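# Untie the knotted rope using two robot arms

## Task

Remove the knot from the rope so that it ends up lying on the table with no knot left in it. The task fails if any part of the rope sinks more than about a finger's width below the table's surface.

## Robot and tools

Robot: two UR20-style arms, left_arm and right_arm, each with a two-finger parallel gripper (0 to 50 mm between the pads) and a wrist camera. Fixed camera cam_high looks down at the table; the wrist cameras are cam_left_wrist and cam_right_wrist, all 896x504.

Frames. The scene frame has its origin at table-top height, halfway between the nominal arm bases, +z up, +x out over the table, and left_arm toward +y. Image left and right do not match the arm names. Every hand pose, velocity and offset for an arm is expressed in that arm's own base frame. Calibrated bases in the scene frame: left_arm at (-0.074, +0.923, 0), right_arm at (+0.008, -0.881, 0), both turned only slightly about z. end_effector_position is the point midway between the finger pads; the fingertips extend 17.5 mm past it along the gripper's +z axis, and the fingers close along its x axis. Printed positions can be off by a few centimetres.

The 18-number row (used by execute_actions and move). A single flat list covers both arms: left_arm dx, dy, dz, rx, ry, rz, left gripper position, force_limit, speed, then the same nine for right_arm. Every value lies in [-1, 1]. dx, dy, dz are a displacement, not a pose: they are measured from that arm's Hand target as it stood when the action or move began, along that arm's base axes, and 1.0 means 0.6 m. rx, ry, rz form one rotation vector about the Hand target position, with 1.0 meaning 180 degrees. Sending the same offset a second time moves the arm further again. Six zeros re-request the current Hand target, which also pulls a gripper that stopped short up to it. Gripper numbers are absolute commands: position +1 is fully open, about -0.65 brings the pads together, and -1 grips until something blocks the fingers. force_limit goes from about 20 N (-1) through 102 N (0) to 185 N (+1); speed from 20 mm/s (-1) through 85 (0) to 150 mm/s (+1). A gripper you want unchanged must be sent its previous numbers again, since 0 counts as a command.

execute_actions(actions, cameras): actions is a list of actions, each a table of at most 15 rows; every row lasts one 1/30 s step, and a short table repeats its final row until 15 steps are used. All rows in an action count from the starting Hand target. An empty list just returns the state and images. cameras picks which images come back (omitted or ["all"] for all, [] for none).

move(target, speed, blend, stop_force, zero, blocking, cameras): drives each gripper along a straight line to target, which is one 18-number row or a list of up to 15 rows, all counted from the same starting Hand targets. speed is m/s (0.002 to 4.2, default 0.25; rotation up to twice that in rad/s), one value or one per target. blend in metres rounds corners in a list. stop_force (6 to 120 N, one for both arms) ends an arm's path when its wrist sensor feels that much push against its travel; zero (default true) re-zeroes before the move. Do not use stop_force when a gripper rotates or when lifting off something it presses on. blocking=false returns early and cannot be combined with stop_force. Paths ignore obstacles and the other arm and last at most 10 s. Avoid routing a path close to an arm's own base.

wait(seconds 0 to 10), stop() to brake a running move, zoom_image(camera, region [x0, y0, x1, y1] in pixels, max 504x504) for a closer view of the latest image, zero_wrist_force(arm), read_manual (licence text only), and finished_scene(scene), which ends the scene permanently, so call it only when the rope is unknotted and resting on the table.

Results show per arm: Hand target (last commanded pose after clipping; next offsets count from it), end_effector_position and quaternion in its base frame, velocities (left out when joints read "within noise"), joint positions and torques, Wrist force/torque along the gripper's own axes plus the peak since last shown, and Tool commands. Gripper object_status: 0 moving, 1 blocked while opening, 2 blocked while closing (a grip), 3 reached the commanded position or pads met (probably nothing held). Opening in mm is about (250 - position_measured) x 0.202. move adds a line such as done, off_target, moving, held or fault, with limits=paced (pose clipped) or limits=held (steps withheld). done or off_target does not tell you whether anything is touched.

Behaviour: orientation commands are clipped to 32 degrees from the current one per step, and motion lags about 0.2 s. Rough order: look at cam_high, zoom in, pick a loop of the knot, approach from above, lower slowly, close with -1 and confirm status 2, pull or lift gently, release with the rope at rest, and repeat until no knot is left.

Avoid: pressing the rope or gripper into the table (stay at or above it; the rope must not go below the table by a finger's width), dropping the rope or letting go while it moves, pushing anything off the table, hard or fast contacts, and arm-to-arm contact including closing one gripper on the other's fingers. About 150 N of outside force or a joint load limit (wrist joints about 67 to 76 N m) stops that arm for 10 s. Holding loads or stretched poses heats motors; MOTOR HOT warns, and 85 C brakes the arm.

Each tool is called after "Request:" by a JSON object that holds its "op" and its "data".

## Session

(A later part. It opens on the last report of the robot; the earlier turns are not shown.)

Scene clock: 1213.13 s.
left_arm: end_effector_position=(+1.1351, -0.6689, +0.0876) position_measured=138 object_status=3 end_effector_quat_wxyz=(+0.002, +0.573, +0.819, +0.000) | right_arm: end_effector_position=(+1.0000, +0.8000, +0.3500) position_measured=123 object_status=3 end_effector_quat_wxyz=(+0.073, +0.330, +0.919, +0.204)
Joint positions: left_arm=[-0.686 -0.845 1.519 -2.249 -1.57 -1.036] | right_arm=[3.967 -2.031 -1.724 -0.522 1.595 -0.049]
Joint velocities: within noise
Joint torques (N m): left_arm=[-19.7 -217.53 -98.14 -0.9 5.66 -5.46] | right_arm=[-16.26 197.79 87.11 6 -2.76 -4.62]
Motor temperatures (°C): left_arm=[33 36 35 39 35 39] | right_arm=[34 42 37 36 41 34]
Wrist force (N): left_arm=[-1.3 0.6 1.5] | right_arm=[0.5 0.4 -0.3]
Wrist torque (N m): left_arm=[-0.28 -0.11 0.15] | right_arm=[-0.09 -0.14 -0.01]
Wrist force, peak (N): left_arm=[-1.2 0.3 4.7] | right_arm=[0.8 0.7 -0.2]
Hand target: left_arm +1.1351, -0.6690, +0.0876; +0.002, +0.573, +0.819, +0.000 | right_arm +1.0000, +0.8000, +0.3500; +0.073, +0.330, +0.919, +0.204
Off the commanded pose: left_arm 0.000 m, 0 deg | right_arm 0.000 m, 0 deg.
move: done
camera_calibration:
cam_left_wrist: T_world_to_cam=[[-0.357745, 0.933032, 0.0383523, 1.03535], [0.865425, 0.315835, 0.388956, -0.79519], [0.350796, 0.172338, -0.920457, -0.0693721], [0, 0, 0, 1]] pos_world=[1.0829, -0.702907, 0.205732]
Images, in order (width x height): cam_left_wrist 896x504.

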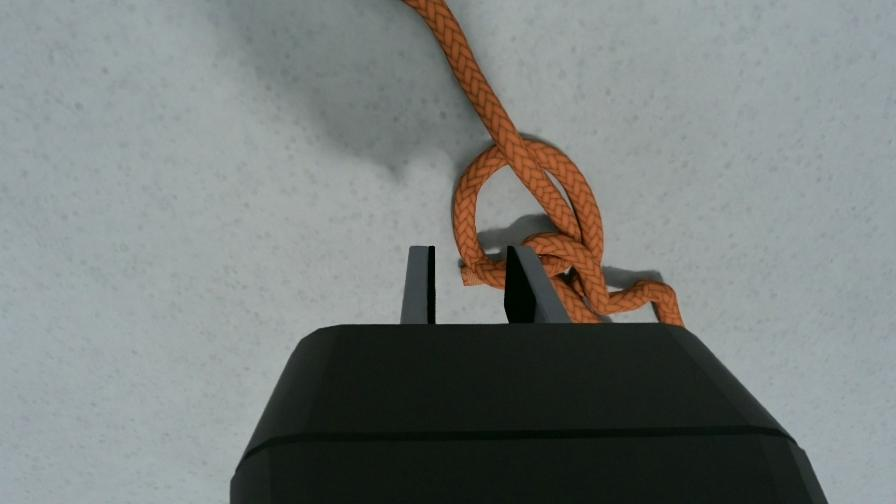

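Request:
{"op": "move", "data": {"target": [-0.0077, 0.0028, -0.071, 0, 0, 0, 0.1, -0.8, -0.7, 0, 0, 0, 0, 0, 0, 0.2, 0, -0.5], "speed": 0.15, "cameras": []}}

Request:
{"op": "move", "data": {"target": [0, 0, -0.0397, 0, 0, 0, 0.1, -0.8, -0.7, 0, 0, 0, 0, 0, 0, 0.2, 0, -0.5], "speed": 0.03, "stop_force": 8, "cameras": ["cam_left_wrist"]}}

Request:
{"op": "zoom_image", "data": {"camera": "cam_left_wrist", "region": [380, 100, 640, 330]}}

Scene clock: 1229.40 s.
left_arm: end_effector_position=(+1.1305, -0.6673, +0.0452) position_measured=138 object_status=3 end_effector_quat_wxyz=(+0.002, +0.573, +0.819, +0.000) | right_arm: end_effector_position=(+1.0000, +0.8000, +0.3500) position_measured=123 object_status=3 end_effector_quat_wxyz=(+0.073, +0.330, +0.919, +0.204)
Joint positions: left_arm=[-0.687 -0.817 1.539 -2.296 -1.57 -1.037] | right_arm=[3.967 -2.031 -1.724 -0.522 1.595 -0.049]
Joint velocities: within noise
Joint torques (N m): left_arm=[-19.33 -219.14 -62.32 -17.16 4.83 -4.48] | right_arm=[-13.8 202.14 85.47 6.4 -2.75 -4.49]
Motor temperatures (°C): left_arm=[33 36 35 39 35 39] | right_arm=[34 42 37 36 41 34]
Wrist force (N): left_arm=[-0.9 0.7 1.9] | right_arm=[0.5 0.6 -0.1]
Wrist torque (N m): left_arm=[-0.26 -0.20 0.17] | right_arm=[-0.05 -0.14 -0.01]
Wrist force, peak (N): left_arm=[-1.3 0.3 3.0] | right_arm=[0.9 0.7 -0.4]
Hand target: left_arm +1.1305, -0.6673, +0.0450; +0.002, +0.573, +0.819, +0.000 | right_arm +1.0000, +0.8000, +0.3500; +0.073, +0.330, +0.919, +0.204
Off the commanded pose: left_arm 0.000 m, 0 deg | right_arm 0.000 m, 0 deg.
move: done
No camera images: "cameras" was empty.

Scene clock: 1231.17 s.
left_arm: end_effector_position=(+1.1305, -0.6673, +0.0212) position_measured=138 object_status=3 end_effector_quat_wxyz=(+0.002, +0.573, +0.819, +0.000) | right_arm: end_effector_position=(+1.0000, +0.8000, +0.3500) position_measured=123 object_status=3 end_effector_quat_wxyz=(+0.073, +0.330, +0.919, +0.204)
Joint positions: left_arm=[-0.687 -0.799 1.544 -2.32 -1.57 -1.037] | right_arm=[3.967 -2.031 -1.724 -0.522 1.595 -0.049]
Joint velocities: within noise
Joint torques (N m): left_arm=[-18.28 -222.51 -69.96 -16.35 5.74 -4.87] | right_arm=[-15.37 197.16 89.5 6.48 -2.79 -4.39]
Motor temperatures (°C): left_arm=[33 36 35 39 35 39] | right_arm=[34 42 37 36 41 34]
Wrist force (N): left_arm=[-1.3 0.4 2.1] | right_arm=[0.8 0.3 -0.1]
Wrist torque (N m): left_arm=[-0.30 -0.11 0.18] | right_arm=[-0.11 -0.19 -0.01]
Wrist force, peak (N): left_arm=[-1.3 0.4 2.1] | right_arm=[0.7 0.7 -0.5]
Hand target: left_arm +1.1305, -0.6673, +0.0212; +0.002, +0.573, +0.819, +0.000 | right_arm +1.0000, +0.8000, +0.3500; +0.073, +0.330, +0.919, +0.204
Off the commanded pose: left_arm 0.000 m, 0 deg | right_arm 0.000 m, 0 deg.
move: done
camera_calibration:
cam_left_wrist: T_world_to_cam=[[-0.357938, 0.932961, 0.038267, 1.03489], [0.865347, 0.316043, 0.388963, -0.765572], [0.350793, 0.172339, -0.920458, -0.129114], [0, 0, 0, 1]] pos_world=[1.0782, -0.701306, 0.139333]
Images, in order (width x height): cam_left_wrist 896x504.

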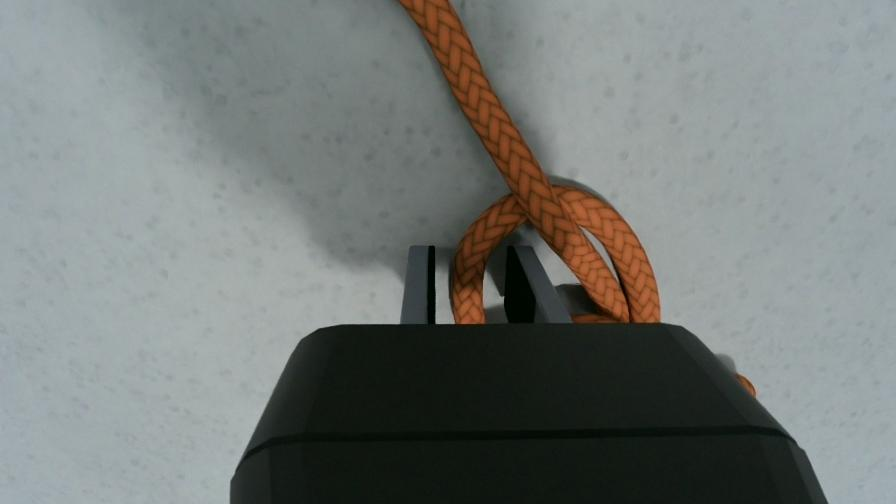

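Scaled by 1.938 from the camera's 896x504 image, which has a finer 1280x720 frame.

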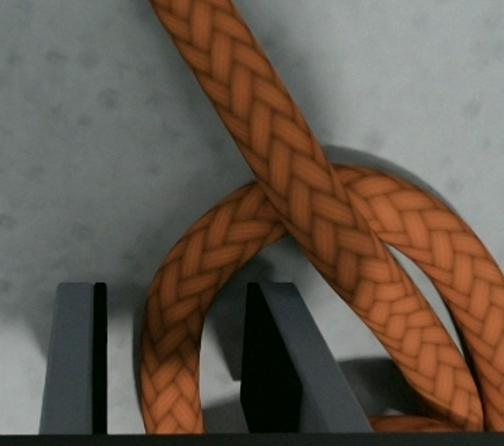

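Request:
{"op": "move", "data": {"target": [0, 0, 0, 0, 0, 0, -1, -0.8, -0.7, 0, 0, 0, 0, 0, 0, 0.2, 0, -0.5], "speed": 0.05, "cameras": []}}

Request:
{"op": "move", "data": {"target": [[0, 0, 0.05, 0, 0, 0, -1, -0.8, -0.7, 0, 0, 0, 0, 0, 0, 0.2, 0, -0.5], [-0.0627, -0.0228, 0.0583, 0, 0, 0, -1, -0.8, -0.7, 0, 0, 0, 0, 0, 0, 0.2, 0, -0.5]], "speed": 0.08, "blend": 0.005, "cameras": ["cam_left_wrist", "cam_right_wrist"]}}

Request:
{"op": "zoom_image", "data": {"camera": "cam_right_wrist", "region": [530, 150, 680, 330]}}

Request:
{"op": "zoom_image", "data": {"camera": "cam_left_wrist", "region": [380, 100, 680, 330]}}

Scene clock: 1238.50 s.
left_arm: end_effector_position=(+1.1305, -0.6673, +0.0212) position_measured=206 object_status=2 end_effector_quat_wxyz=(+0.002, +0.573, +0.819, +0.000) | right_arm: end_effector_position=(+1.0000, +0.8000, +0.3500) position_measured=123 object_status=3 end_effector_quat_wxyz=(+0.073, +0.330, +0.919, +0.204)
Joint positions: left_arm=[-0.687 -0.799 1.544 -2.32 -1.57 -1.037] | right_arm=[3.967 -2.031 -1.724 -0.522 1.595 -0.049]
Joint velocities: within noise
Joint torques (N m): left_arm=[-12.94 -227.04 -88.09 -12.92 5.67 -4.23] | right_arm=[-14.84 198.1 86.62 6.77 -2.47 -4.38]
Motor temperatures (°C): left_arm=[33 36 35 39 35 39] | right_arm=[34 42 37 36 41 34]
Wrist force (N): left_arm=[-1.2 0.6 1.1] | right_arm=[0.7 0.4 -0.2]
Wrist torque (N m): left_arm=[-0.26 -0.14 0.18] | right_arm=[-0.08 -0.17 -0.01]
Wrist force, peak (N): left_arm=[-1.3 0.7 1.9] | right_arm=[0.6 0.9 -0.5]
Hand target: left_arm +1.1305, -0.6673, +0.0212; +0.002, +0.573, +0.819, +0.000 | right_arm +1.0000, +0.8000, +0.3500; +0.073, +0.330, +0.919, +0.204
Off the commanded pose: left_arm 0.000 m, 0 deg | right_arm 0.000 m, 0 deg.
move: done
No camera images: "cameras" was empty.

Scene clock: 1239.80 s.
left_arm: end_effector_position=(+1.0930, -0.6809, +0.0561) position_measured=206 object_status=2 end_effector_quat_wxyz=(+0.002, +0.573, +0.819, +0.000) | right_arm: end_effector_position=(+1.0000, +0.8000, +0.3500) position_measured=123 object_status=3 end_effector_quat_wxyz=(+0.073, +0.330, +0.919, +0.204)
Joint positions: left_arm=[-0.714 -0.848 1.582 -2.309 -1.57 -1.064] | right_arm=[3.967 -2.031 -1.724 -0.522 1.595 -0.049]
Joint velocities: within noise
Joint torques (N m): left_arm=[-18.83 -264.5 -64.82 -16.61 6.14 -5.8] | right_arm=[-13.18 194.52 85.43 7.2 -2.02 -4.69]
Motor temperatures (°C): left_arm=[33 36 35 39 35 39] | right_arm=[34 42 37 36 41 34]
Wrist force (N): left_arm=[-1.3 0.2 1.7] | right_arm=[0.5 0.4 -0.3]
Wrist torque (N m): left_arm=[-0.34 -0.09 0.14] | right_arm=[-0.09 -0.14 -0.01]
Wrist force, peak (N): left_arm=[-1.1 0.3 3.4] | right_arm=[0.8 0.7 -0.1]
Hand target: left_arm +1.0929, -0.6810, +0.0562; +0.002, +0.573, +0.819, +0.000 | right_arm +1.0000, +0.8000, +0.3500; +0.073, +0.330, +0.919, +0.204
Off the commanded pose: left_arm 0.000 m, 0 deg | right_arm 0.000 m, 0 deg.
move: done
camera_calibration:
cam_left_wrist: T_world_to_cam=[[-0.357938, 0.932961, 0.038267, 1.03285], [0.865347, 0.316043, 0.388963, -0.742524], [0.350793, 0.172339, -0.920458, -0.0814346], [0, 0, 0, 1]] pos_world=[1.0408, -0.714906, 0.174333]
cam_right_wrist: T_world_to_cam=[[-0.791305, 0.608966, -0.0547445, 0.329961], [0.372864, 0.551585, 0.746142, -1.06344], [0.484571, 0.570013, -0.663533, -0.572959], [0, 0, 0, 1]] pos_world=[0.935258, 0.712238, 0.431365]
Images, in order (width x height): cam_left_wrist 896x504, cam_right_wrist 896x504.

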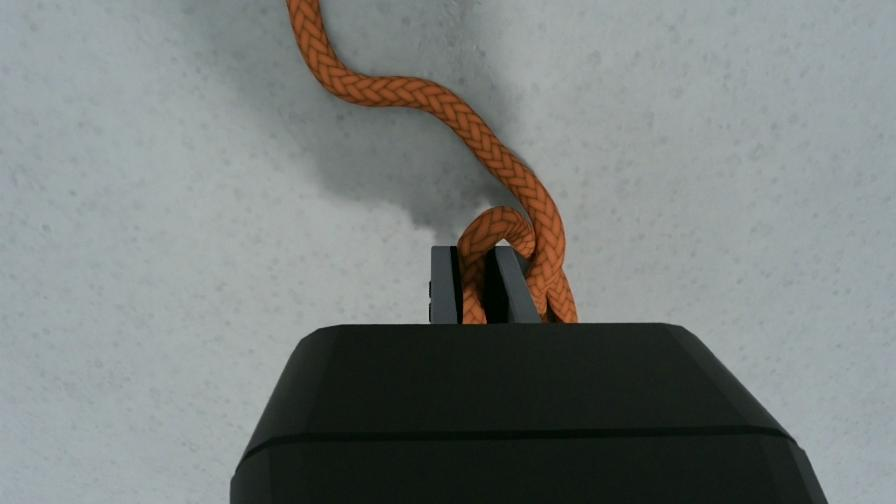

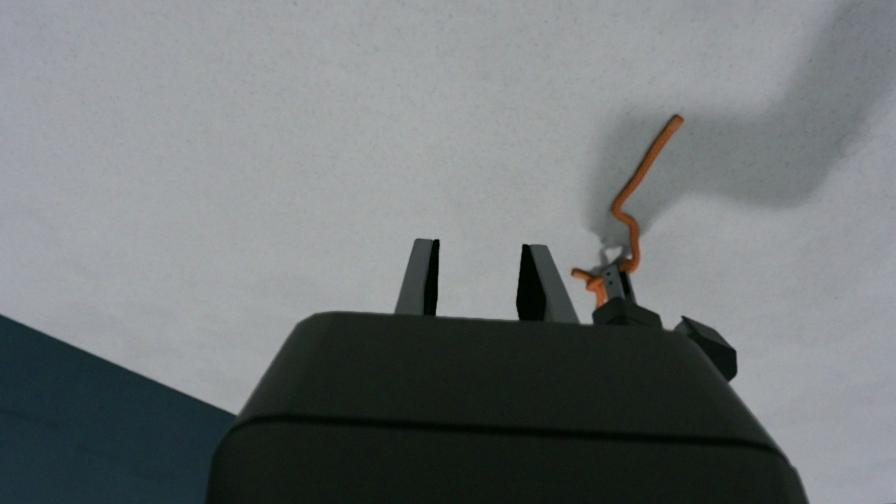

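Scaled by 2.800 from the camera's 896x504 image, which has a finer 1280x720 frame.

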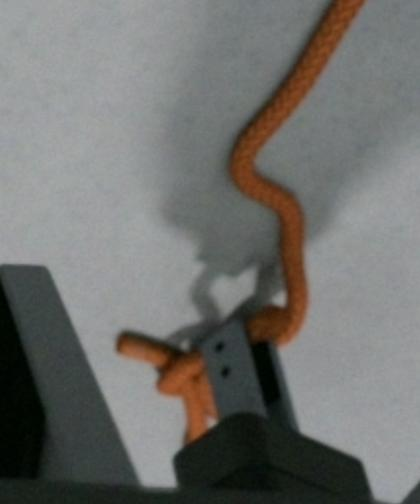

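Scaled by 1.680 from the camera's 896x504 image, which has a finer 1280x720 frame.

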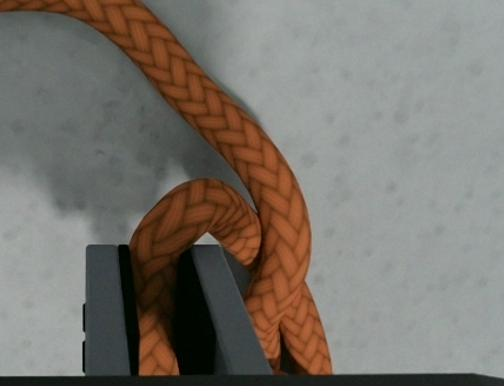

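Request:
{"op": "move", "data": {"target": [[0, 0, 0.1167, 0, 0, 0, -1, -0.8, -0.7, 0, 0, 0, 0, 0, 0, 0.2, 0, -0.5], [0, -0.3, 0.1167, 0, 0, 0, -1, -0.8, -0.7, 0, 0, 0, 0, 0, 0, 0.2, 0, -0.5]], "speed": 0.15, "blend": 0.02, "cameras": ["cam_left_wrist", "cam_right_wrist"]}}

Request:
{"op": "zoom_image", "data": {"camera": "cam_right_wrist", "region": [420, 100, 640, 320]}}

Request:
{"op": "zoom_image", "data": {"camera": "cam_left_wrist", "region": [380, 160, 680, 330]}}

Scene clock: 1262.50 s.
left_arm: end_effector_position=(+1.0929, -0.8608, +0.1262) position_measured=206 object_status=2 end_effector_quat_wxyz=(+0.002, +0.573, +0.819, +0.000) | right_arm: end_effector_position=(+1.0000, +0.8000, +0.3500) position_measured=123 object_status=3 end_effector_quat_wxyz=(+0.073, +0.330, +0.919, +0.204)
Joint positions: left_arm=[-0.813 -0.8 1.365 -2.14 -1.569 -1.162] | right_arm=[3.967 -2.031 -1.724 -0.522 1.595 -0.049]
Joint velocities: within noise
Joint torques (N m): left_arm=[-19.93 -232.69 -103.64 -1.38 5.82 -4.66] | right_arm=[-14.91 199.72 86.48 6.66 -3.24 -3.79]
Motor temperatures (°C): left_arm=[33 36 35 39 35 39] | right_arm=[34 42 37 36 41 34]
Wrist force (N): left_arm=[-1.8 1.4 1.4] | right_arm=[0.4 0.4 -0.3]
Wrist torque (N m): left_arm=[-0.09 -0.03 0.12] | right_arm=[-0.09 -0.12 -0.01]
Wrist force, peak (N): left_arm=[-1.0 0.1 4.4] | right_arm=[0.8 0.7 -0.4]
Hand target: left_arm +1.0929, -0.8610, +0.1262; +0.002, +0.573, +0.819, +0.000 | right_arm +1.0000, +0.8000, +0.3500; +0.073, +0.330, +0.919, +0.204
Off the commanded pose: left_arm 0.000 m, 0 deg | right_arm 0.000 m, 0 deg.
move: done
camera_calibration:
cam_left_wrist: T_world_to_cam=[[-0.357938, 0.932961, 0.038267, 1.19794], [0.865347, 0.316043, 0.388963, -0.712722], [0.350793, 0.172339, -0.920458, 0.0140713], [0, 0, 0, 1]] pos_world=[1.0406, -0.894806, 0.244333]
cam_right_wrist: T_world_to_cam=[[-0.791305, 0.608966, -0.0547445, 0.329961], [0.372864, 0.551585, 0.746142, -1.06344], [0.484571, 0.570013, -0.663533, -0.572959], [0, 0, 0, 1]] pos_world=[0.935258, 0.712238, 0.431365]
Images, in order (width x height): cam_left_wrist 896x504, cam_right_wrist 896x504.

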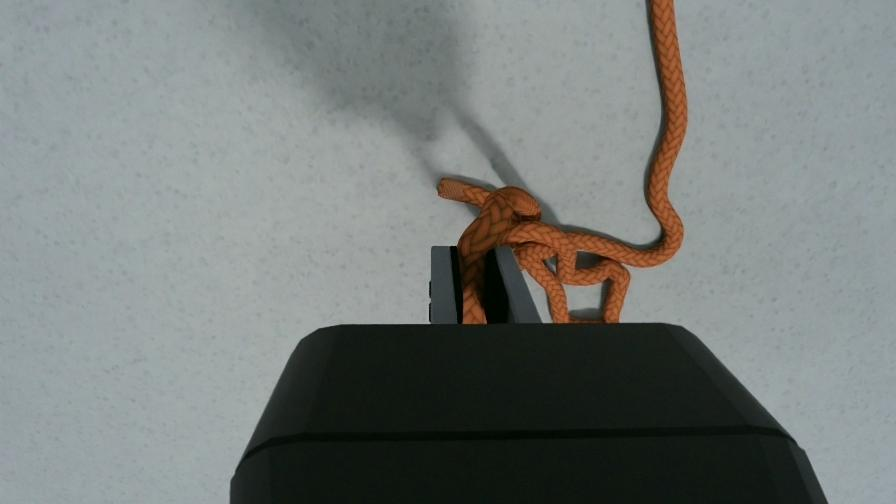

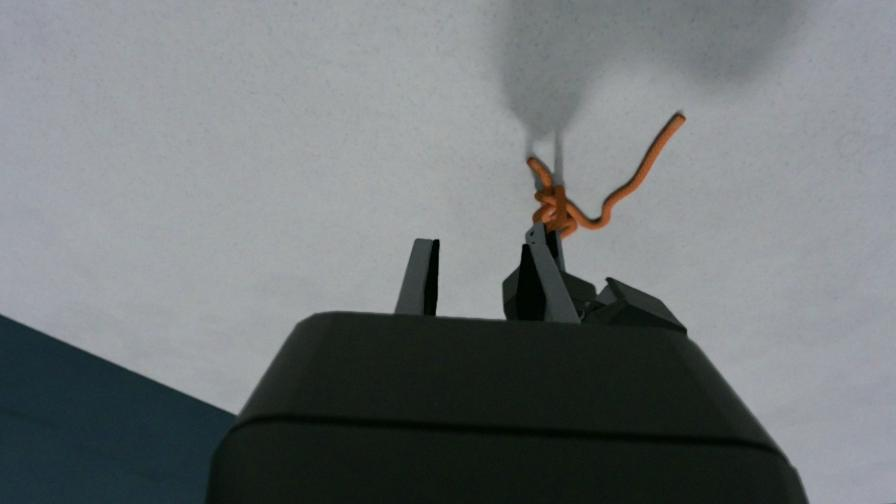

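Scaled by 2.291 from the camera's 896x504 image, which has a finer 1280x720 frame.

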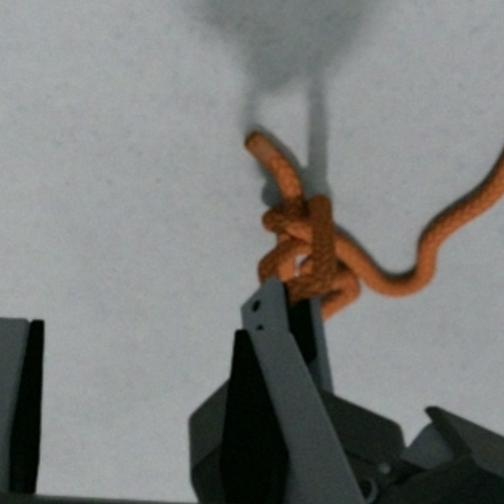

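Scaled by 1.680 from the camera's 896x504 image, which has a finer 1280x720 frame.

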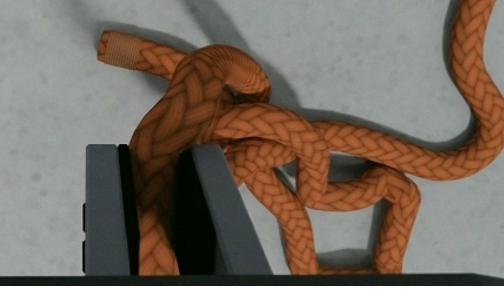

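Request:
{"op": "move", "data": {"target": [0, 0, -0.15, 0, 0, 0, -1, -0.8, -0.7, 0, 0, 0, 0, 0, 0, 0.2, 0, -0.5], "speed": 0.12, "stop_force": 12, "cameras": ["cam_left_wrist", "cam_right_wrist"]}}

Request:
{"op": "zoom_image", "data": {"camera": "cam_right_wrist", "region": [420, 100, 640, 320]}}

Request:
{"op": "zoom_image", "data": {"camera": "cam_left_wrist", "region": [360, 120, 700, 330]}}

Scene clock: 1284.27 s.
left_arm: end_effector_position=(+1.0928, -0.8610, +0.0362) position_measured=206 object_status=2 end_effector_quat_wxyz=(+0.002, +0.573, +0.819, +0.000) | right_arm: end_effector_position=(+1.0000, +0.8000, +0.3500) position_measured=123 object_status=3 end_effector_quat_wxyz=(+0.073, +0.330, +0.919, +0.204)
Joint positions: left_arm=[-0.813 -0.739 1.392 -2.227 -1.569 -1.162] | right_arm=[3.967 -2.031 -1.724 -0.522 1.595 -0.049]
Joint velocities: within noise
Joint torques (N m): left_arm=[-7.59 -235.4 -75.25 -16.36 0.89 -1.81] | right_arm=[-15.38 197.74 84.69 7.01 -2.86 -4.48]
Motor temperatures (°C): left_arm=[33 36 35 39 35 39] | right_arm=[34 42 37 36 40 34]
Wrist force (N): left_arm=[-1.5 0.8 1.1] | right_arm=[0.6 0.5 -0.1]
Wrist torque (N m): left_arm=[-0.24 -0.11 0.10] | right_arm=[-0.07 -0.16 -0.01]
Wrist force, peak (N): left_arm=[-1.2 0.3 3.4] | right_arm=[0.6 0.9 -0.4]
Hand target: left_arm +1.0929, -0.8610, +0.0362; +0.002, +0.573, +0.819, +0.000 | right_arm +1.0000, +0.8000, +0.3500; +0.073, +0.330, +0.919, +0.204
Off the commanded pose: left_arm 0.000 m, 0 deg | right_arm 0.000 m, 0 deg.
move: done
camera_calibration:
cam_left_wrist: T_world_to_cam=[[-0.357938, 0.932961, 0.038267, 1.20157], [0.865347, 0.316043, 0.388963, -0.677652], [0.350793, 0.172339, -0.920458, -0.0687355], [0, 0, 0, 1]] pos_world=[1.0406, -0.895006, 0.154333]
cam_right_wrist: T_world_to_cam=[[-0.791305, 0.608966, -0.0547445, 0.329961], [0.372864, 0.551585, 0.746142, -1.06344], [0.484571, 0.570013, -0.663533, -0.572959], [0, 0, 0, 1]] pos_world=[0.935258, 0.712238, 0.431365]
Images, in order (width x height): cam_left_wrist 896x504, cam_right_wrist 896x504.

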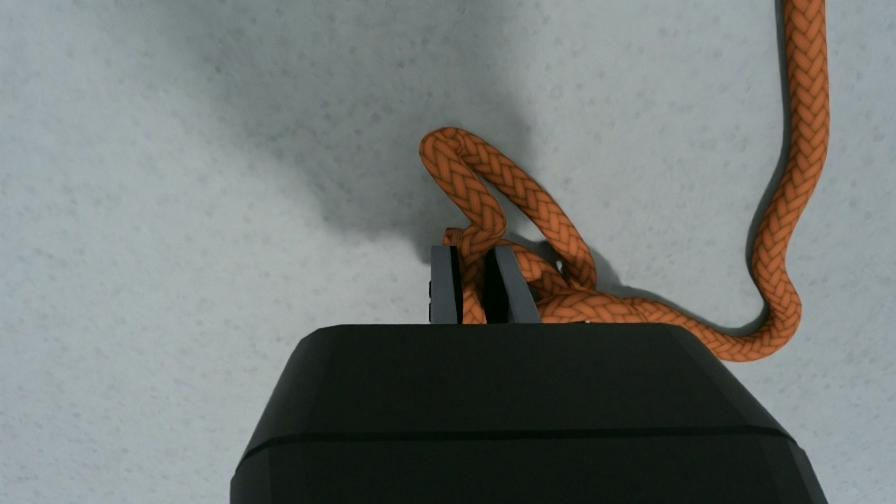

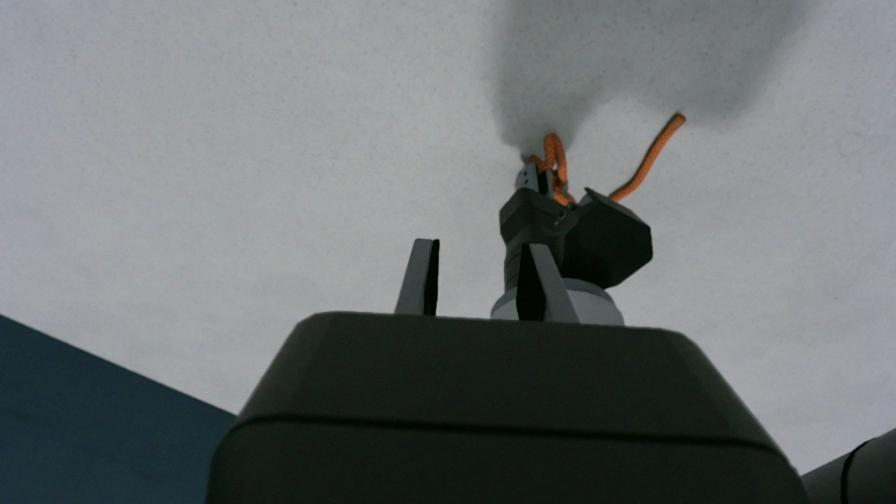

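Scaled by 2.291 from the camera's 896x504 image, which has a finer 1280x720 frame.

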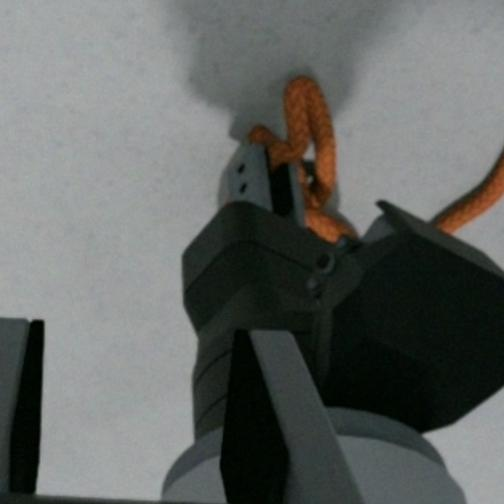

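Scaled by 1.482 from the camera's 896x504 image, which has a finer 1280x720 frame.

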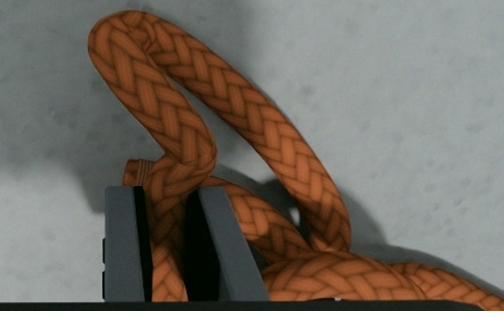

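Request:
{"op": "move", "data": {"target": [0, 0, -0.02, 0, 0, 0, -1, -0.8, -0.7, 0, 0, 0, 0, 0, 0, 0.2, 0, -0.5], "speed": 0.03, "stop_force": 8, "cameras": []}}

Request:
{"op": "move", "data": {"target": [[0, 0, 0, 0, 0, 0, 0.1, -0.8, -0.7, 0, 0, 0, 0, 0, 0, 0.2, 0, -0.5], [0, 0, 0.04, 0, 0, 0, 0.1, -0.8, -0.7, 0, 0, 0, 0, 0, 0, 0.2, 0, -0.5], [-0.06, -0.02, 0.13, 0, 0, 0, 0.1, -0.8, -0.7, 0, 0, 0, 0, 0, 0, 0.2, 0, -0.5]], "speed": 0.12, "cameras": ["cam_left_wrist", "cam_right_wrist"]}}

Request:
{"op": "zoom_image", "data": {"camera": "cam_left_wrist", "region": [380, 120, 640, 330]}}

Scene clock: 1297.67 s.
left_arm: end_effector_position=(+1.0929, -0.8610, +0.0302) position_measured=206 object_status=2 end_effector_quat_wxyz=(+0.002, +0.573, +0.819, +0.000) | right_arm: end_effector_position=(+1.0000, +0.8000, +0.3500) position_measured=123 object_status=3 end_effector_quat_wxyz=(+0.073, +0.330, +0.919, +0.204)
Joint positions: left_arm=[-0.813 -0.735 1.393 -2.233 -1.569 -1.162] | right_arm=[3.967 -2.031 -1.724 -0.522 1.595 -0.049]
Joint velocities: within noise
Joint torques (N m): left_arm=[8.84 -277.5 -89.15 -0.98 -1.67 1.88] | right_arm=[-13.28 196.94 85.89 6.74 -2.87 -4.39]
Motor temperatures (°C): left_arm=[33 36 35 39 35 39] | right_arm=[34 42 37 36 40 34]
Wrist force (N): left_arm=[-1.2 0.5 -6.4] | right_arm=[0.5 0.6 -0.2]
Wrist torque (N m): left_arm=[-0.24 -0.15 0.10] | right_arm=[-0.04 -0.14 -0.01]
Wrist force, peak (N): left_arm=[-0.8 0.8 -19.9] | right_arm=[0.7 1.0 -0.2]
Hand target: left_arm +1.0929, -0.8610, +0.0302; +0.002, +0.573, +0.819, +0.000 (not the last commanded pose) | right_arm +1.0000, +0.8000, +0.3500; +0.073, +0.330, +0.919, +0.204
Off the commanded pose: left_arm 0.006 m, 0 deg | right_arm 0.000 m, 0 deg.
move: contact (left_arm)
No camera images: "cameras" was empty.

Scene clock: 1299.53 s.
left_arm: end_effector_position=(+1.0570, -0.8730, +0.1080) position_measured=138 object_status=3 end_effector_quat_wxyz=(+0.002, +0.573, +0.819, +0.000) | right_arm: end_effector_position=(+1.0000, +0.8000, +0.3500) position_measured=123 object_status=3 end_effector_quat_wxyz=(+0.073, +0.330, +0.919, +0.204)
Joint positions: left_arm=[-0.838 -0.808 1.412 -2.178 -1.569 -1.188] | right_arm=[3.967 -2.031 -1.724 -0.522 1.595 -0.049]
Joint velocities: within noise
Joint torques (N m): left_arm=[-23.2 -278.44 -72.69 0.67 6.07 -4.59] | right_arm=[-12.54 198.75 83.76 6.72 -1.91 -4.07]
Motor temperatures (°C): left_arm=[33 36 35 39 35 39] | right_arm=[34 42 37 36 40 34]
Wrist force (N): left_arm=[-1.4 0.5 1.4] | right_arm=[0.6 0.3 -0.1]
Wrist torque (N m): left_arm=[-0.23 -0.10 0.14] | right_arm=[-0.10 -0.15 -0.01]
Wrist force, peak (N): left_arm=[-1.1 0.6 -6.3] | right_arm=[0.8 0.8 -0.2]
Hand target: left_arm +1.0569, -0.8730, +0.1082; +0.002, +0.573, +0.819, +0.000 | right_arm +1.0000, +0.8000, +0.3500; +0.073, +0.330, +0.919, +0.204
Off the commanded pose: left_arm 0.000 m, 0 deg | right_arm 0.000 m, 0 deg.
move: done
camera_calibration:
cam_left_wrist: T_world_to_cam=[[-0.357935, 0.932962, 0.038268, 1.19716], [0.865348, 0.31604, 0.388962, -0.670763], [0.350793, 0.172339, -0.920458, 0.012107], [0, 0, 0, 1]] pos_world=[1.0047, -0.907006, 0.226233]
cam_right_wrist: T_world_to_cam=[[-0.791305, 0.608966, -0.0547445, 0.329961], [0.372864, 0.551585, 0.746142, -1.06344], [0.484571, 0.570013, -0.663533, -0.572959], [0, 0, 0, 1]] pos_world=[0.935258, 0.712238, 0.431365]
Images, in order (width x height): cam_left_wrist 896x504, cam_right_wrist 896x504.

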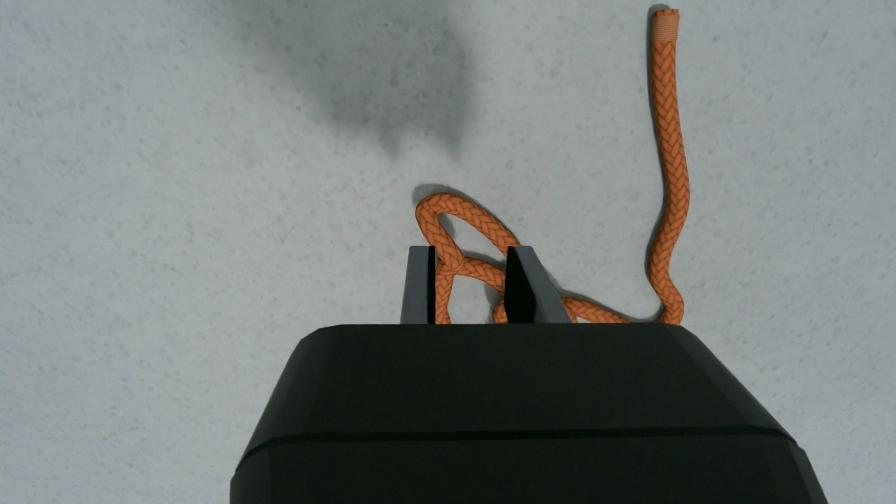

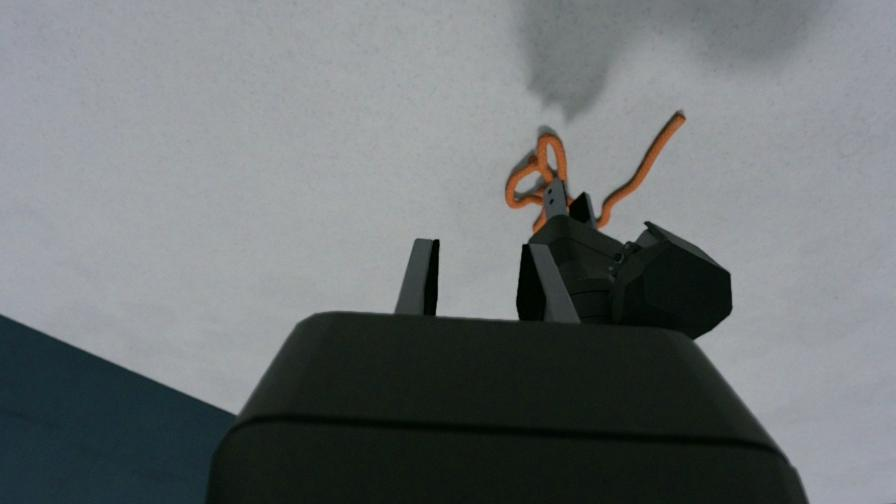

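Scaled by 1.938 from the camera's 896x504 image, which has a finer 1280x720 frame.

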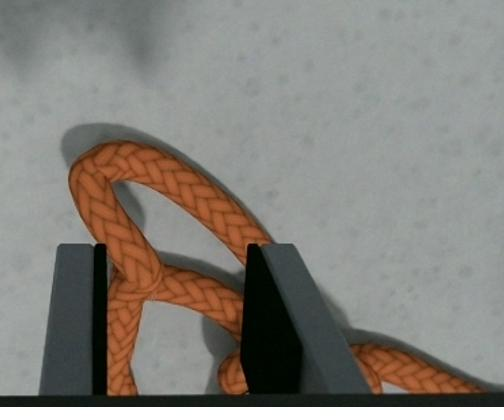

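Request:
{"op": "move", "data": {"target": [-0.13, -0.03, 0.06, 0, 0, 0, 0.1, -0.8, -0.7, 0, 0, 0, 0, 0, 0, 0.2, 0, -0.5], "speed": 0.2, "cameras": ["cam_left_wrist", "cam_right_wrist"]}}

Request:
{"op": "zoom_image", "data": {"camera": "cam_left_wrist", "region": [340, 160, 640, 330]}}

Request:
{"op": "zoom_image", "data": {"camera": "cam_right_wrist", "region": [450, 80, 700, 280]}}

Scene clock: 1304.50 s.
left_arm: end_effector_position=(+0.9791, -0.8910, +0.1441) position_measured=138 object_status=3 end_effector_quat_wxyz=(+0.002, +0.573, +0.819, +0.000) | right_arm: end_effector_position=(+1.0000, +0.8000, +0.3500) position_measured=123 object_status=3 end_effector_quat_wxyz=(+0.073, +0.330, +0.919, +0.204)
Joint positions: left_arm=[-0.891 -0.878 1.488 -2.184 -1.569 -1.241] | right_arm=[3.967 -2.031 -1.724 -0.522 1.595 -0.049]
Joint velocities: within noise
Joint torques (N m): left_arm=[-20.01 -276.35 -73.04 -17.12 5.93 -5.1] | right_arm=[-16.42 197.02 84.05 7.92 -2.11 -3.69]
Motor temperatures (°C): left_arm=[33 36 35 39 35 39] | right_arm=[34 42 37 36 40 34]
Wrist force (N): left_arm=[-1.1 0.7 1.2] | right_arm=[0.6 0.4 -0.4]
Wrist torque (N m): left_arm=[-0.31 -0.15 0.17] | right_arm=[-0.09 -0.16 -0.01]
Wrist force, peak (N): left_arm=[-1.3 3.4 2.6] | right_arm=[0.7 0.7 -0.5]
Hand target: left_arm +0.9789, -0.8910, +0.1442; +0.002, +0.573, +0.819, +0.000 | right_arm +1.0000, +0.8000, +0.3500; +0.073, +0.330, +0.919, +0.204
Off the commanded pose: left_arm 0.000 m, 0 deg | right_arm 0.000 m, 0 deg.
move: done
camera_calibration:
cam_left_wrist: T_world_to_cam=[[-0.357926, 0.932967, 0.038234, 1.1847], [0.865316, 0.316029, 0.389042, -0.611668], [0.350881, 0.172333, -0.920426, 0.0755778], [0, 0, 0, 1]] pos_world=[0.926803, -0.925006, 0.262233]
cam_right_wrist: T_world_to_cam=[[-0.791305, 0.608966, -0.0547445, 0.329961], [0.372864, 0.551585, 0.746142, -1.06344], [0.484571, 0.570013, -0.663533, -0.572959], [0, 0, 0, 1]] pos_world=[0.935258, 0.712238, 0.431365]
Images, in order (width x height): cam_left_wrist 896x504, cam_right_wrist 896x504.

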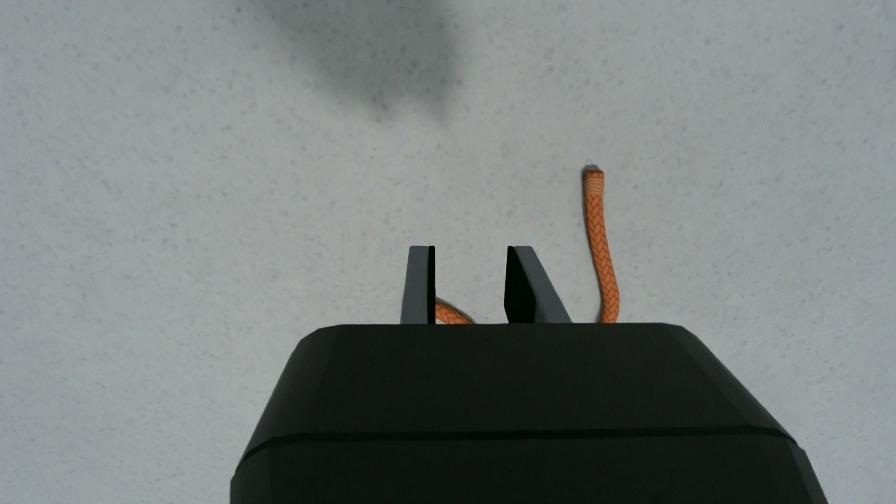

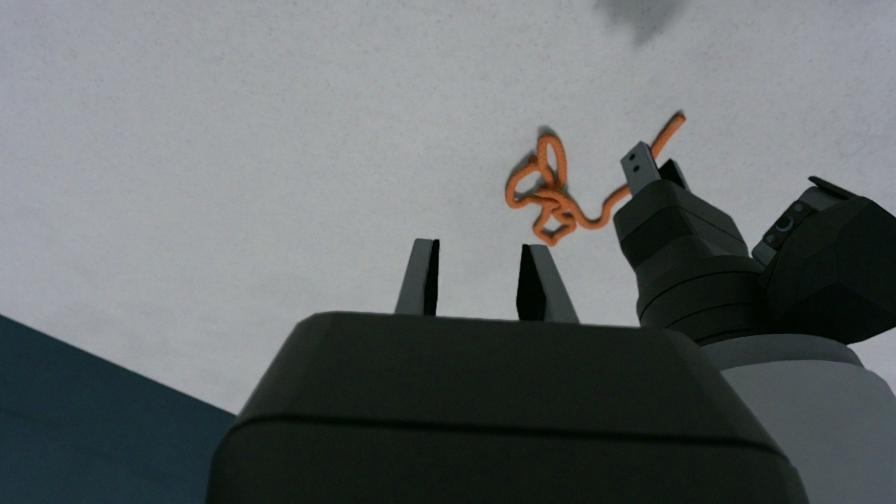

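Scaled by 1.680 from the camera's 896x504 image, which has a finer 1280x720 frame.

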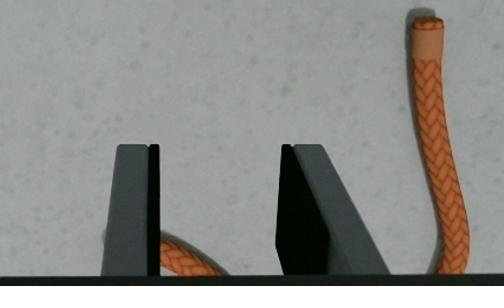

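Scaled by 2.016 from the camera's 896x504 image, which has a finer 1280x720 frame.

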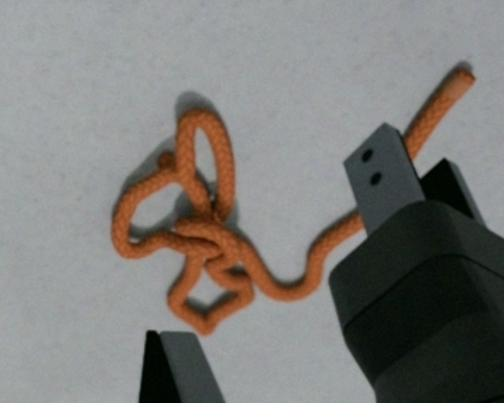

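Request:
{"op": "move", "data": {"target": [0.22, 0.1133, 0.0267, 0, 0, 0, 0.1, -0.8, -0.7, 0, 0, 0, 0, 0, 0, 0.2, 0, -0.5], "speed": 0.25, "cameras": ["cam_left_wrist"]}}

Request:
{"op": "zoom_image", "data": {"camera": "cam_left_wrist", "region": [340, 80, 600, 280]}}

Scene clock: 1315.20 s.
left_arm: end_effector_position=(+1.1107, -0.8231, +0.1602) position_measured=138 object_status=3 end_effector_quat_wxyz=(+0.002, +0.573, +0.819, +0.000) | right_arm: end_effector_position=(+1.0000, +0.8000, +0.3500) position_measured=123 object_status=3 end_effector_quat_wxyz=(+0.073, +0.330, +0.919, +0.204)
Joint positions: left_arm=[-0.784 -0.83 1.369 -2.113 -1.569 -1.134] | right_arm=[3.967 -2.031 -1.724 -0.522 1.595 -0.049]
Joint velocities: within noise
Joint torques (N m): left_arm=[19.05 -229.1 -111.15 0.08 -3.7 4.01] | right_arm=[-15.83 197.48 83.04 7.03 -2.11 -4.2]
Motor temperatures (°C): left_arm=[33 36 35 39 35 39] | right_arm=[34 42 37 36 40 34]
Wrist force (N): left_arm=[-1.5 0.9 1.1] | right_arm=[0.5 0.4 -0.5]
Wrist torque (N m): left_arm=[-0.21 -0.11 0.15] | right_arm=[-0.10 -0.14 -0.01]
Wrist force, peak (N): left_arm=[-0.7 4.4 0.9] | right_arm=[0.7 0.8 -0.3]
Hand target: left_arm +1.1109, -0.8231, +0.1602; +0.002, +0.573, +0.819, +0.000 | right_arm +1.0000, +0.8000, +0.3500; +0.073, +0.330, +0.919, +0.204
Off the commanded pose: left_arm 0.000 m, 0 deg | right_arm 0.000 m, 0 deg.
move: done
camera_calibration:
cam_left_wrist: T_world_to_cam=[[-0.357926, 0.932967, 0.038234, 1.16788], [0.865316, 0.316029, 0.389042, -0.753353], [0.350881, 0.172333, -0.920426, 0.0324843], [0, 0, 0, 1]] pos_world=[1.0585, -0.857106, 0.278333]
Images, in order (width x height): cam_left_wrist 896x504.

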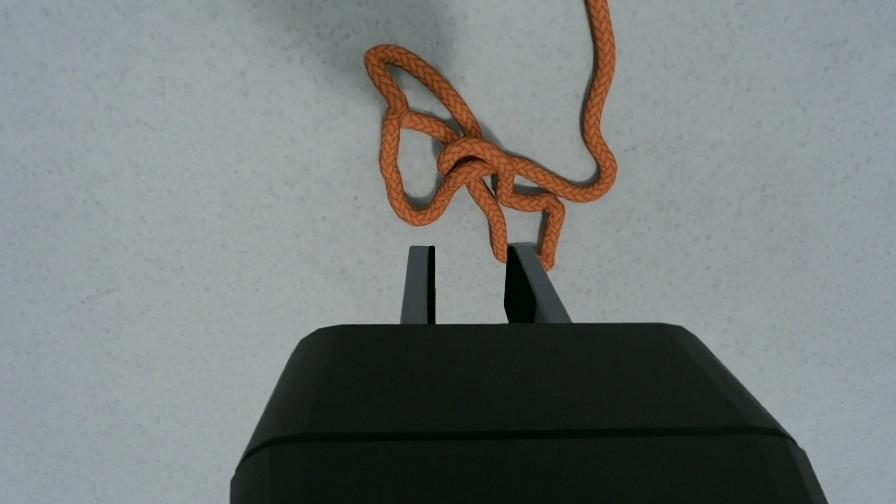

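Scaled by 1.938 from the camera's 896x504 image, which has a finer 1280x720 frame.

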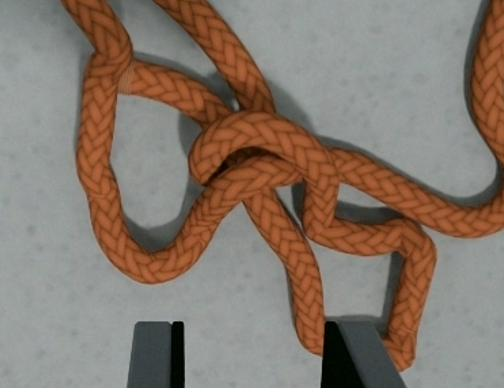

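Request:
{"op": "zoom_image", "data": {"camera": "cam_left_wrist", "region": [425, 120, 525, 200]}}

Request:
{"op": "zoom_image", "data": {"camera": "cam_left_wrist", "region": [355, 85, 475, 165]}}

Scaled by 5.040 from the camera's 896x504 image, which has a finer 1280x720 frame.

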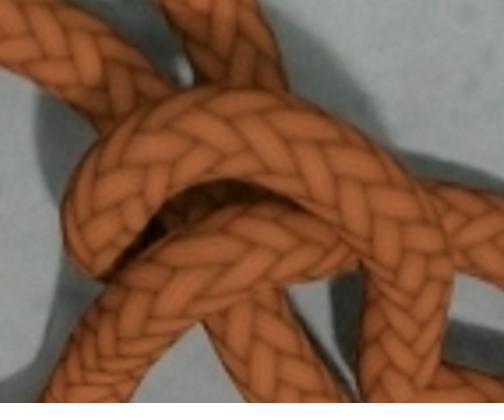

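Scaled by 4.200 from the camera's 896x504 image, which has a finer 1280x720 frame.

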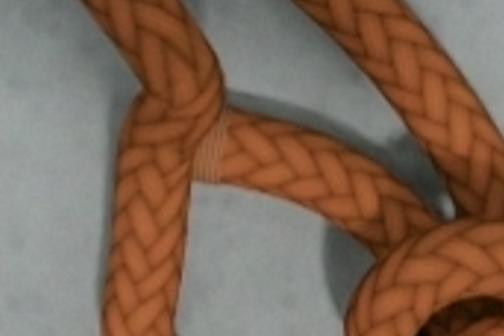

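Request:
{"op": "move", "data": {"target": [0.0452, 0.0735, -0.1733, 0, 0, 0.1533, 0.0, -0.8, -0.7, 0, 0, 0, 0, 0, 0, 0.2, 0, -0.5], "speed": 0.2, "cameras": ["cam_left_wrist"]}}

Request:
{"op": "zoom_image", "data": {"camera": "cam_left_wrist", "region": [340, 80, 600, 330]}}

Scene clock: 1375.57 s.
left_arm: end_effector_position=(+1.1380, -0.7790, +0.0563) position_measured=152 object_status=3 end_effector_quat_wxyz=(+0.002, +0.361, +0.932, +0.001) | right_arm: end_effector_position=(+1.0000, +0.8000, +0.3500) position_measured=123 object_status=3 end_effector_quat_wxyz=(+0.073, +0.330, +0.919, +0.204)
Joint positions: left_arm=[-0.747 -0.765 1.41 -2.219 -1.568 -1.578] | right_arm=[3.967 -2.031 -1.724 -0.522 1.595 -0.049]
Joint velocities: within noise
Joint torques (N m): left_arm=[18.86 -233.72 -71.34 -16.87 5.6 -4.48] | right_arm=[-14.3 200.13 84.06 8 -2.47 -3.73]
Motor temperatures (°C): left_arm=[33 36 35 39 35 39] | right_arm=[34 42 37 36 40 34]
Wrist force (N): left_arm=[-1.0 1.1 1.2] | right_arm=[0.7 0.5 -0.3]
Wrist torque (N m): left_arm=[-0.20 -0.25 0.09] | right_arm=[-0.06 -0.17 -0.01]
Wrist force, peak (N): left_arm=[-1.0 1.5 2.6] | right_arm=[0.7 0.8 -0.5]
Hand target: left_arm +1.1380, -0.7790, +0.0562; +0.002, +0.361, +0.932, +0.001 | right_arm +1.0000, +0.8000, +0.3500; +0.073, +0.330, +0.919, +0.204
Off the commanded pose: left_arm 0.000 m, 0 deg | right_arm 0.000 m, 0 deg.
move: done
camera_calibration:
cam_left_wrist: T_world_to_cam=[[-0.749219, 0.661218, 0.0382204, 1.37411], [0.620666, 0.680786, 0.388979, -0.187903], [0.23118, 0.315152, -0.920454, 0.167158], [0, 0, 0, 1]] pos_world=[1.10749, -0.833345, 0.174433]
Images, in order (width x height): cam_left_wrist 896x504.

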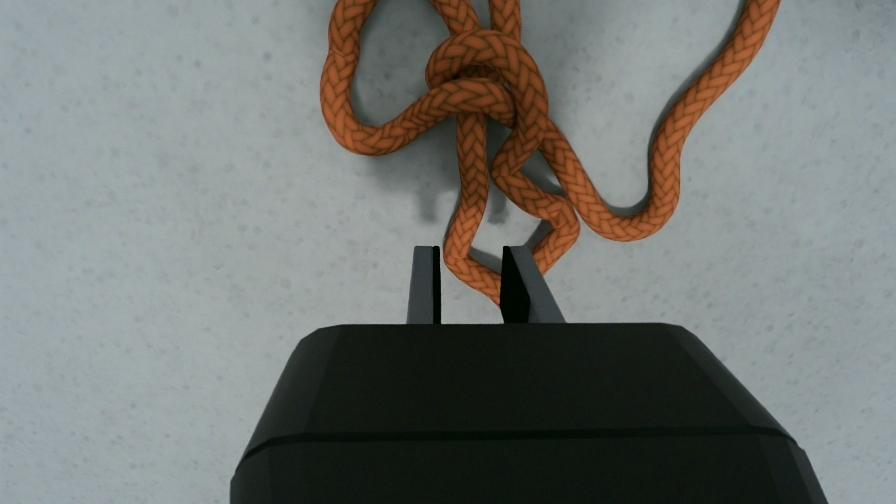

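Scaled by 1.938 from the camera's 896x504 image, which has a finer 1280x720 frame.

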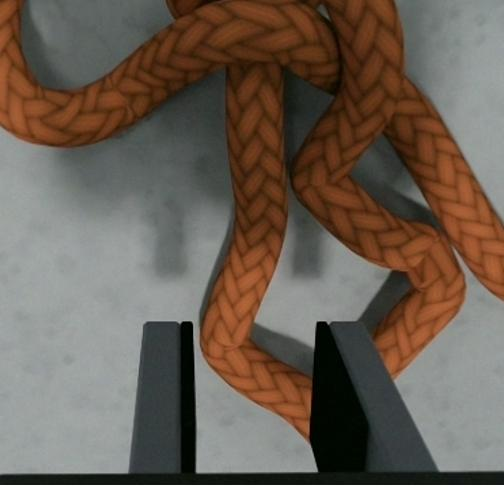

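Request:
{"op": "move", "data": {"target": [-0.0062, -0.0068, -0.0592, 0, 0, 0, -0.1, -0.8, -0.7, 0, 0, 0, 0, 0, 0, 0.2, 0, -0.5], "speed": 0.04, "stop_force": 8, "cameras": ["cam_left_wrist"]}}

Request:
{"op": "zoom_image", "data": {"camera": "cam_left_wrist", "region": [340, 80, 600, 330]}}

Scene clock: 1389.57 s.
left_arm: end_effector_position=(+1.1343, -0.7830, +0.0207) position_measured=167 object_status=3 end_effector_quat_wxyz=(+0.002, +0.361, +0.932, +0.001) | right_arm: end_effector_position=(+1.0000, +0.8000, +0.3500) position_measured=123 object_status=3 end_effector_quat_wxyz=(+0.073, +0.330, +0.919, +0.204)
Joint positions: left_arm=[-0.751 -0.74 1.42 -2.254 -1.568 -1.583] | right_arm=[3.967 -2.031 -1.724 -0.522 1.595 -0.049]
Joint velocities: within noise
Joint torques (N m): left_arm=[-20.8 -234.1 -74.4 -16.31 5.77 -4.41] | right_arm=[-16.51 202.24 82.25 6.83 -2.18 -4.4]
Motor temperatures (°C): left_arm=[33 36 35 39 35 39] | right_arm=[34 42 37 36 40 34]
Wrist force (N): left_arm=[-1.2 1.1 1.3] | right_arm=[0.4 0.5 0.0]
Wrist torque (N m): left_arm=[-0.20 -0.23 0.06] | right_arm=[-0.06 -0.11 -0.01]
Wrist force, peak (N): left_arm=[-1.6 1.3 2.3] | right_arm=[0.8 0.6 -0.4]
Hand target: left_arm +1.1343, -0.7830, +0.0207; +0.002, +0.361, +0.932, +0.001 | right_arm +1.0000, +0.8000, +0.3500; +0.073, +0.330, +0.919, +0.204
Off the commanded pose: left_arm 0.000 m, 0 deg | right_arm 0.000 m, 0 deg.
move: done
camera_calibration:
cam_left_wrist: T_world_to_cam=[[-0.749386, 0.661027, 0.0382678, 1.37536], [0.620504, 0.680927, 0.38899, -0.168741], [0.231075, 0.315249, -0.920447, 0.136701], [0, 0, 0, 1]] pos_world=[1.10379, -0.837344, 0.138833]
Images, in order (width x height): cam_left_wrist 896x504.

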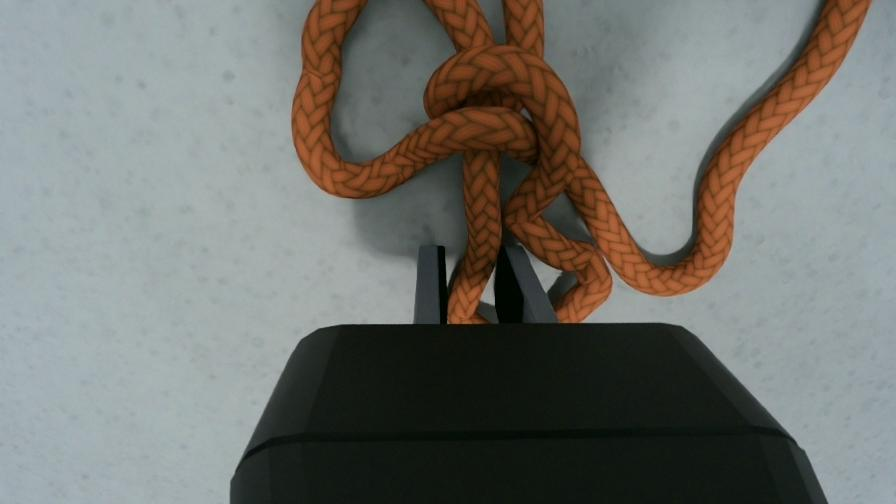

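Scaled by 1.938 from the camera's 896x504 image, which has a finer 1280x720 frame.

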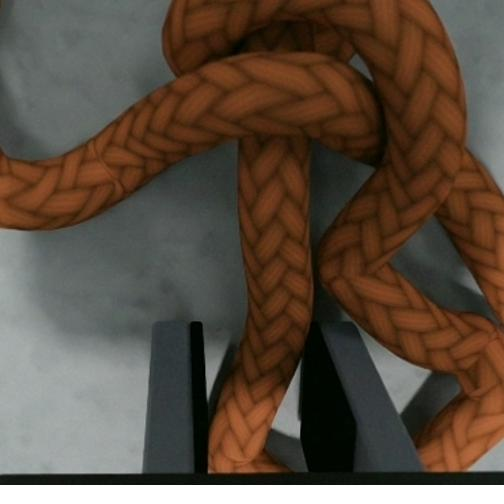

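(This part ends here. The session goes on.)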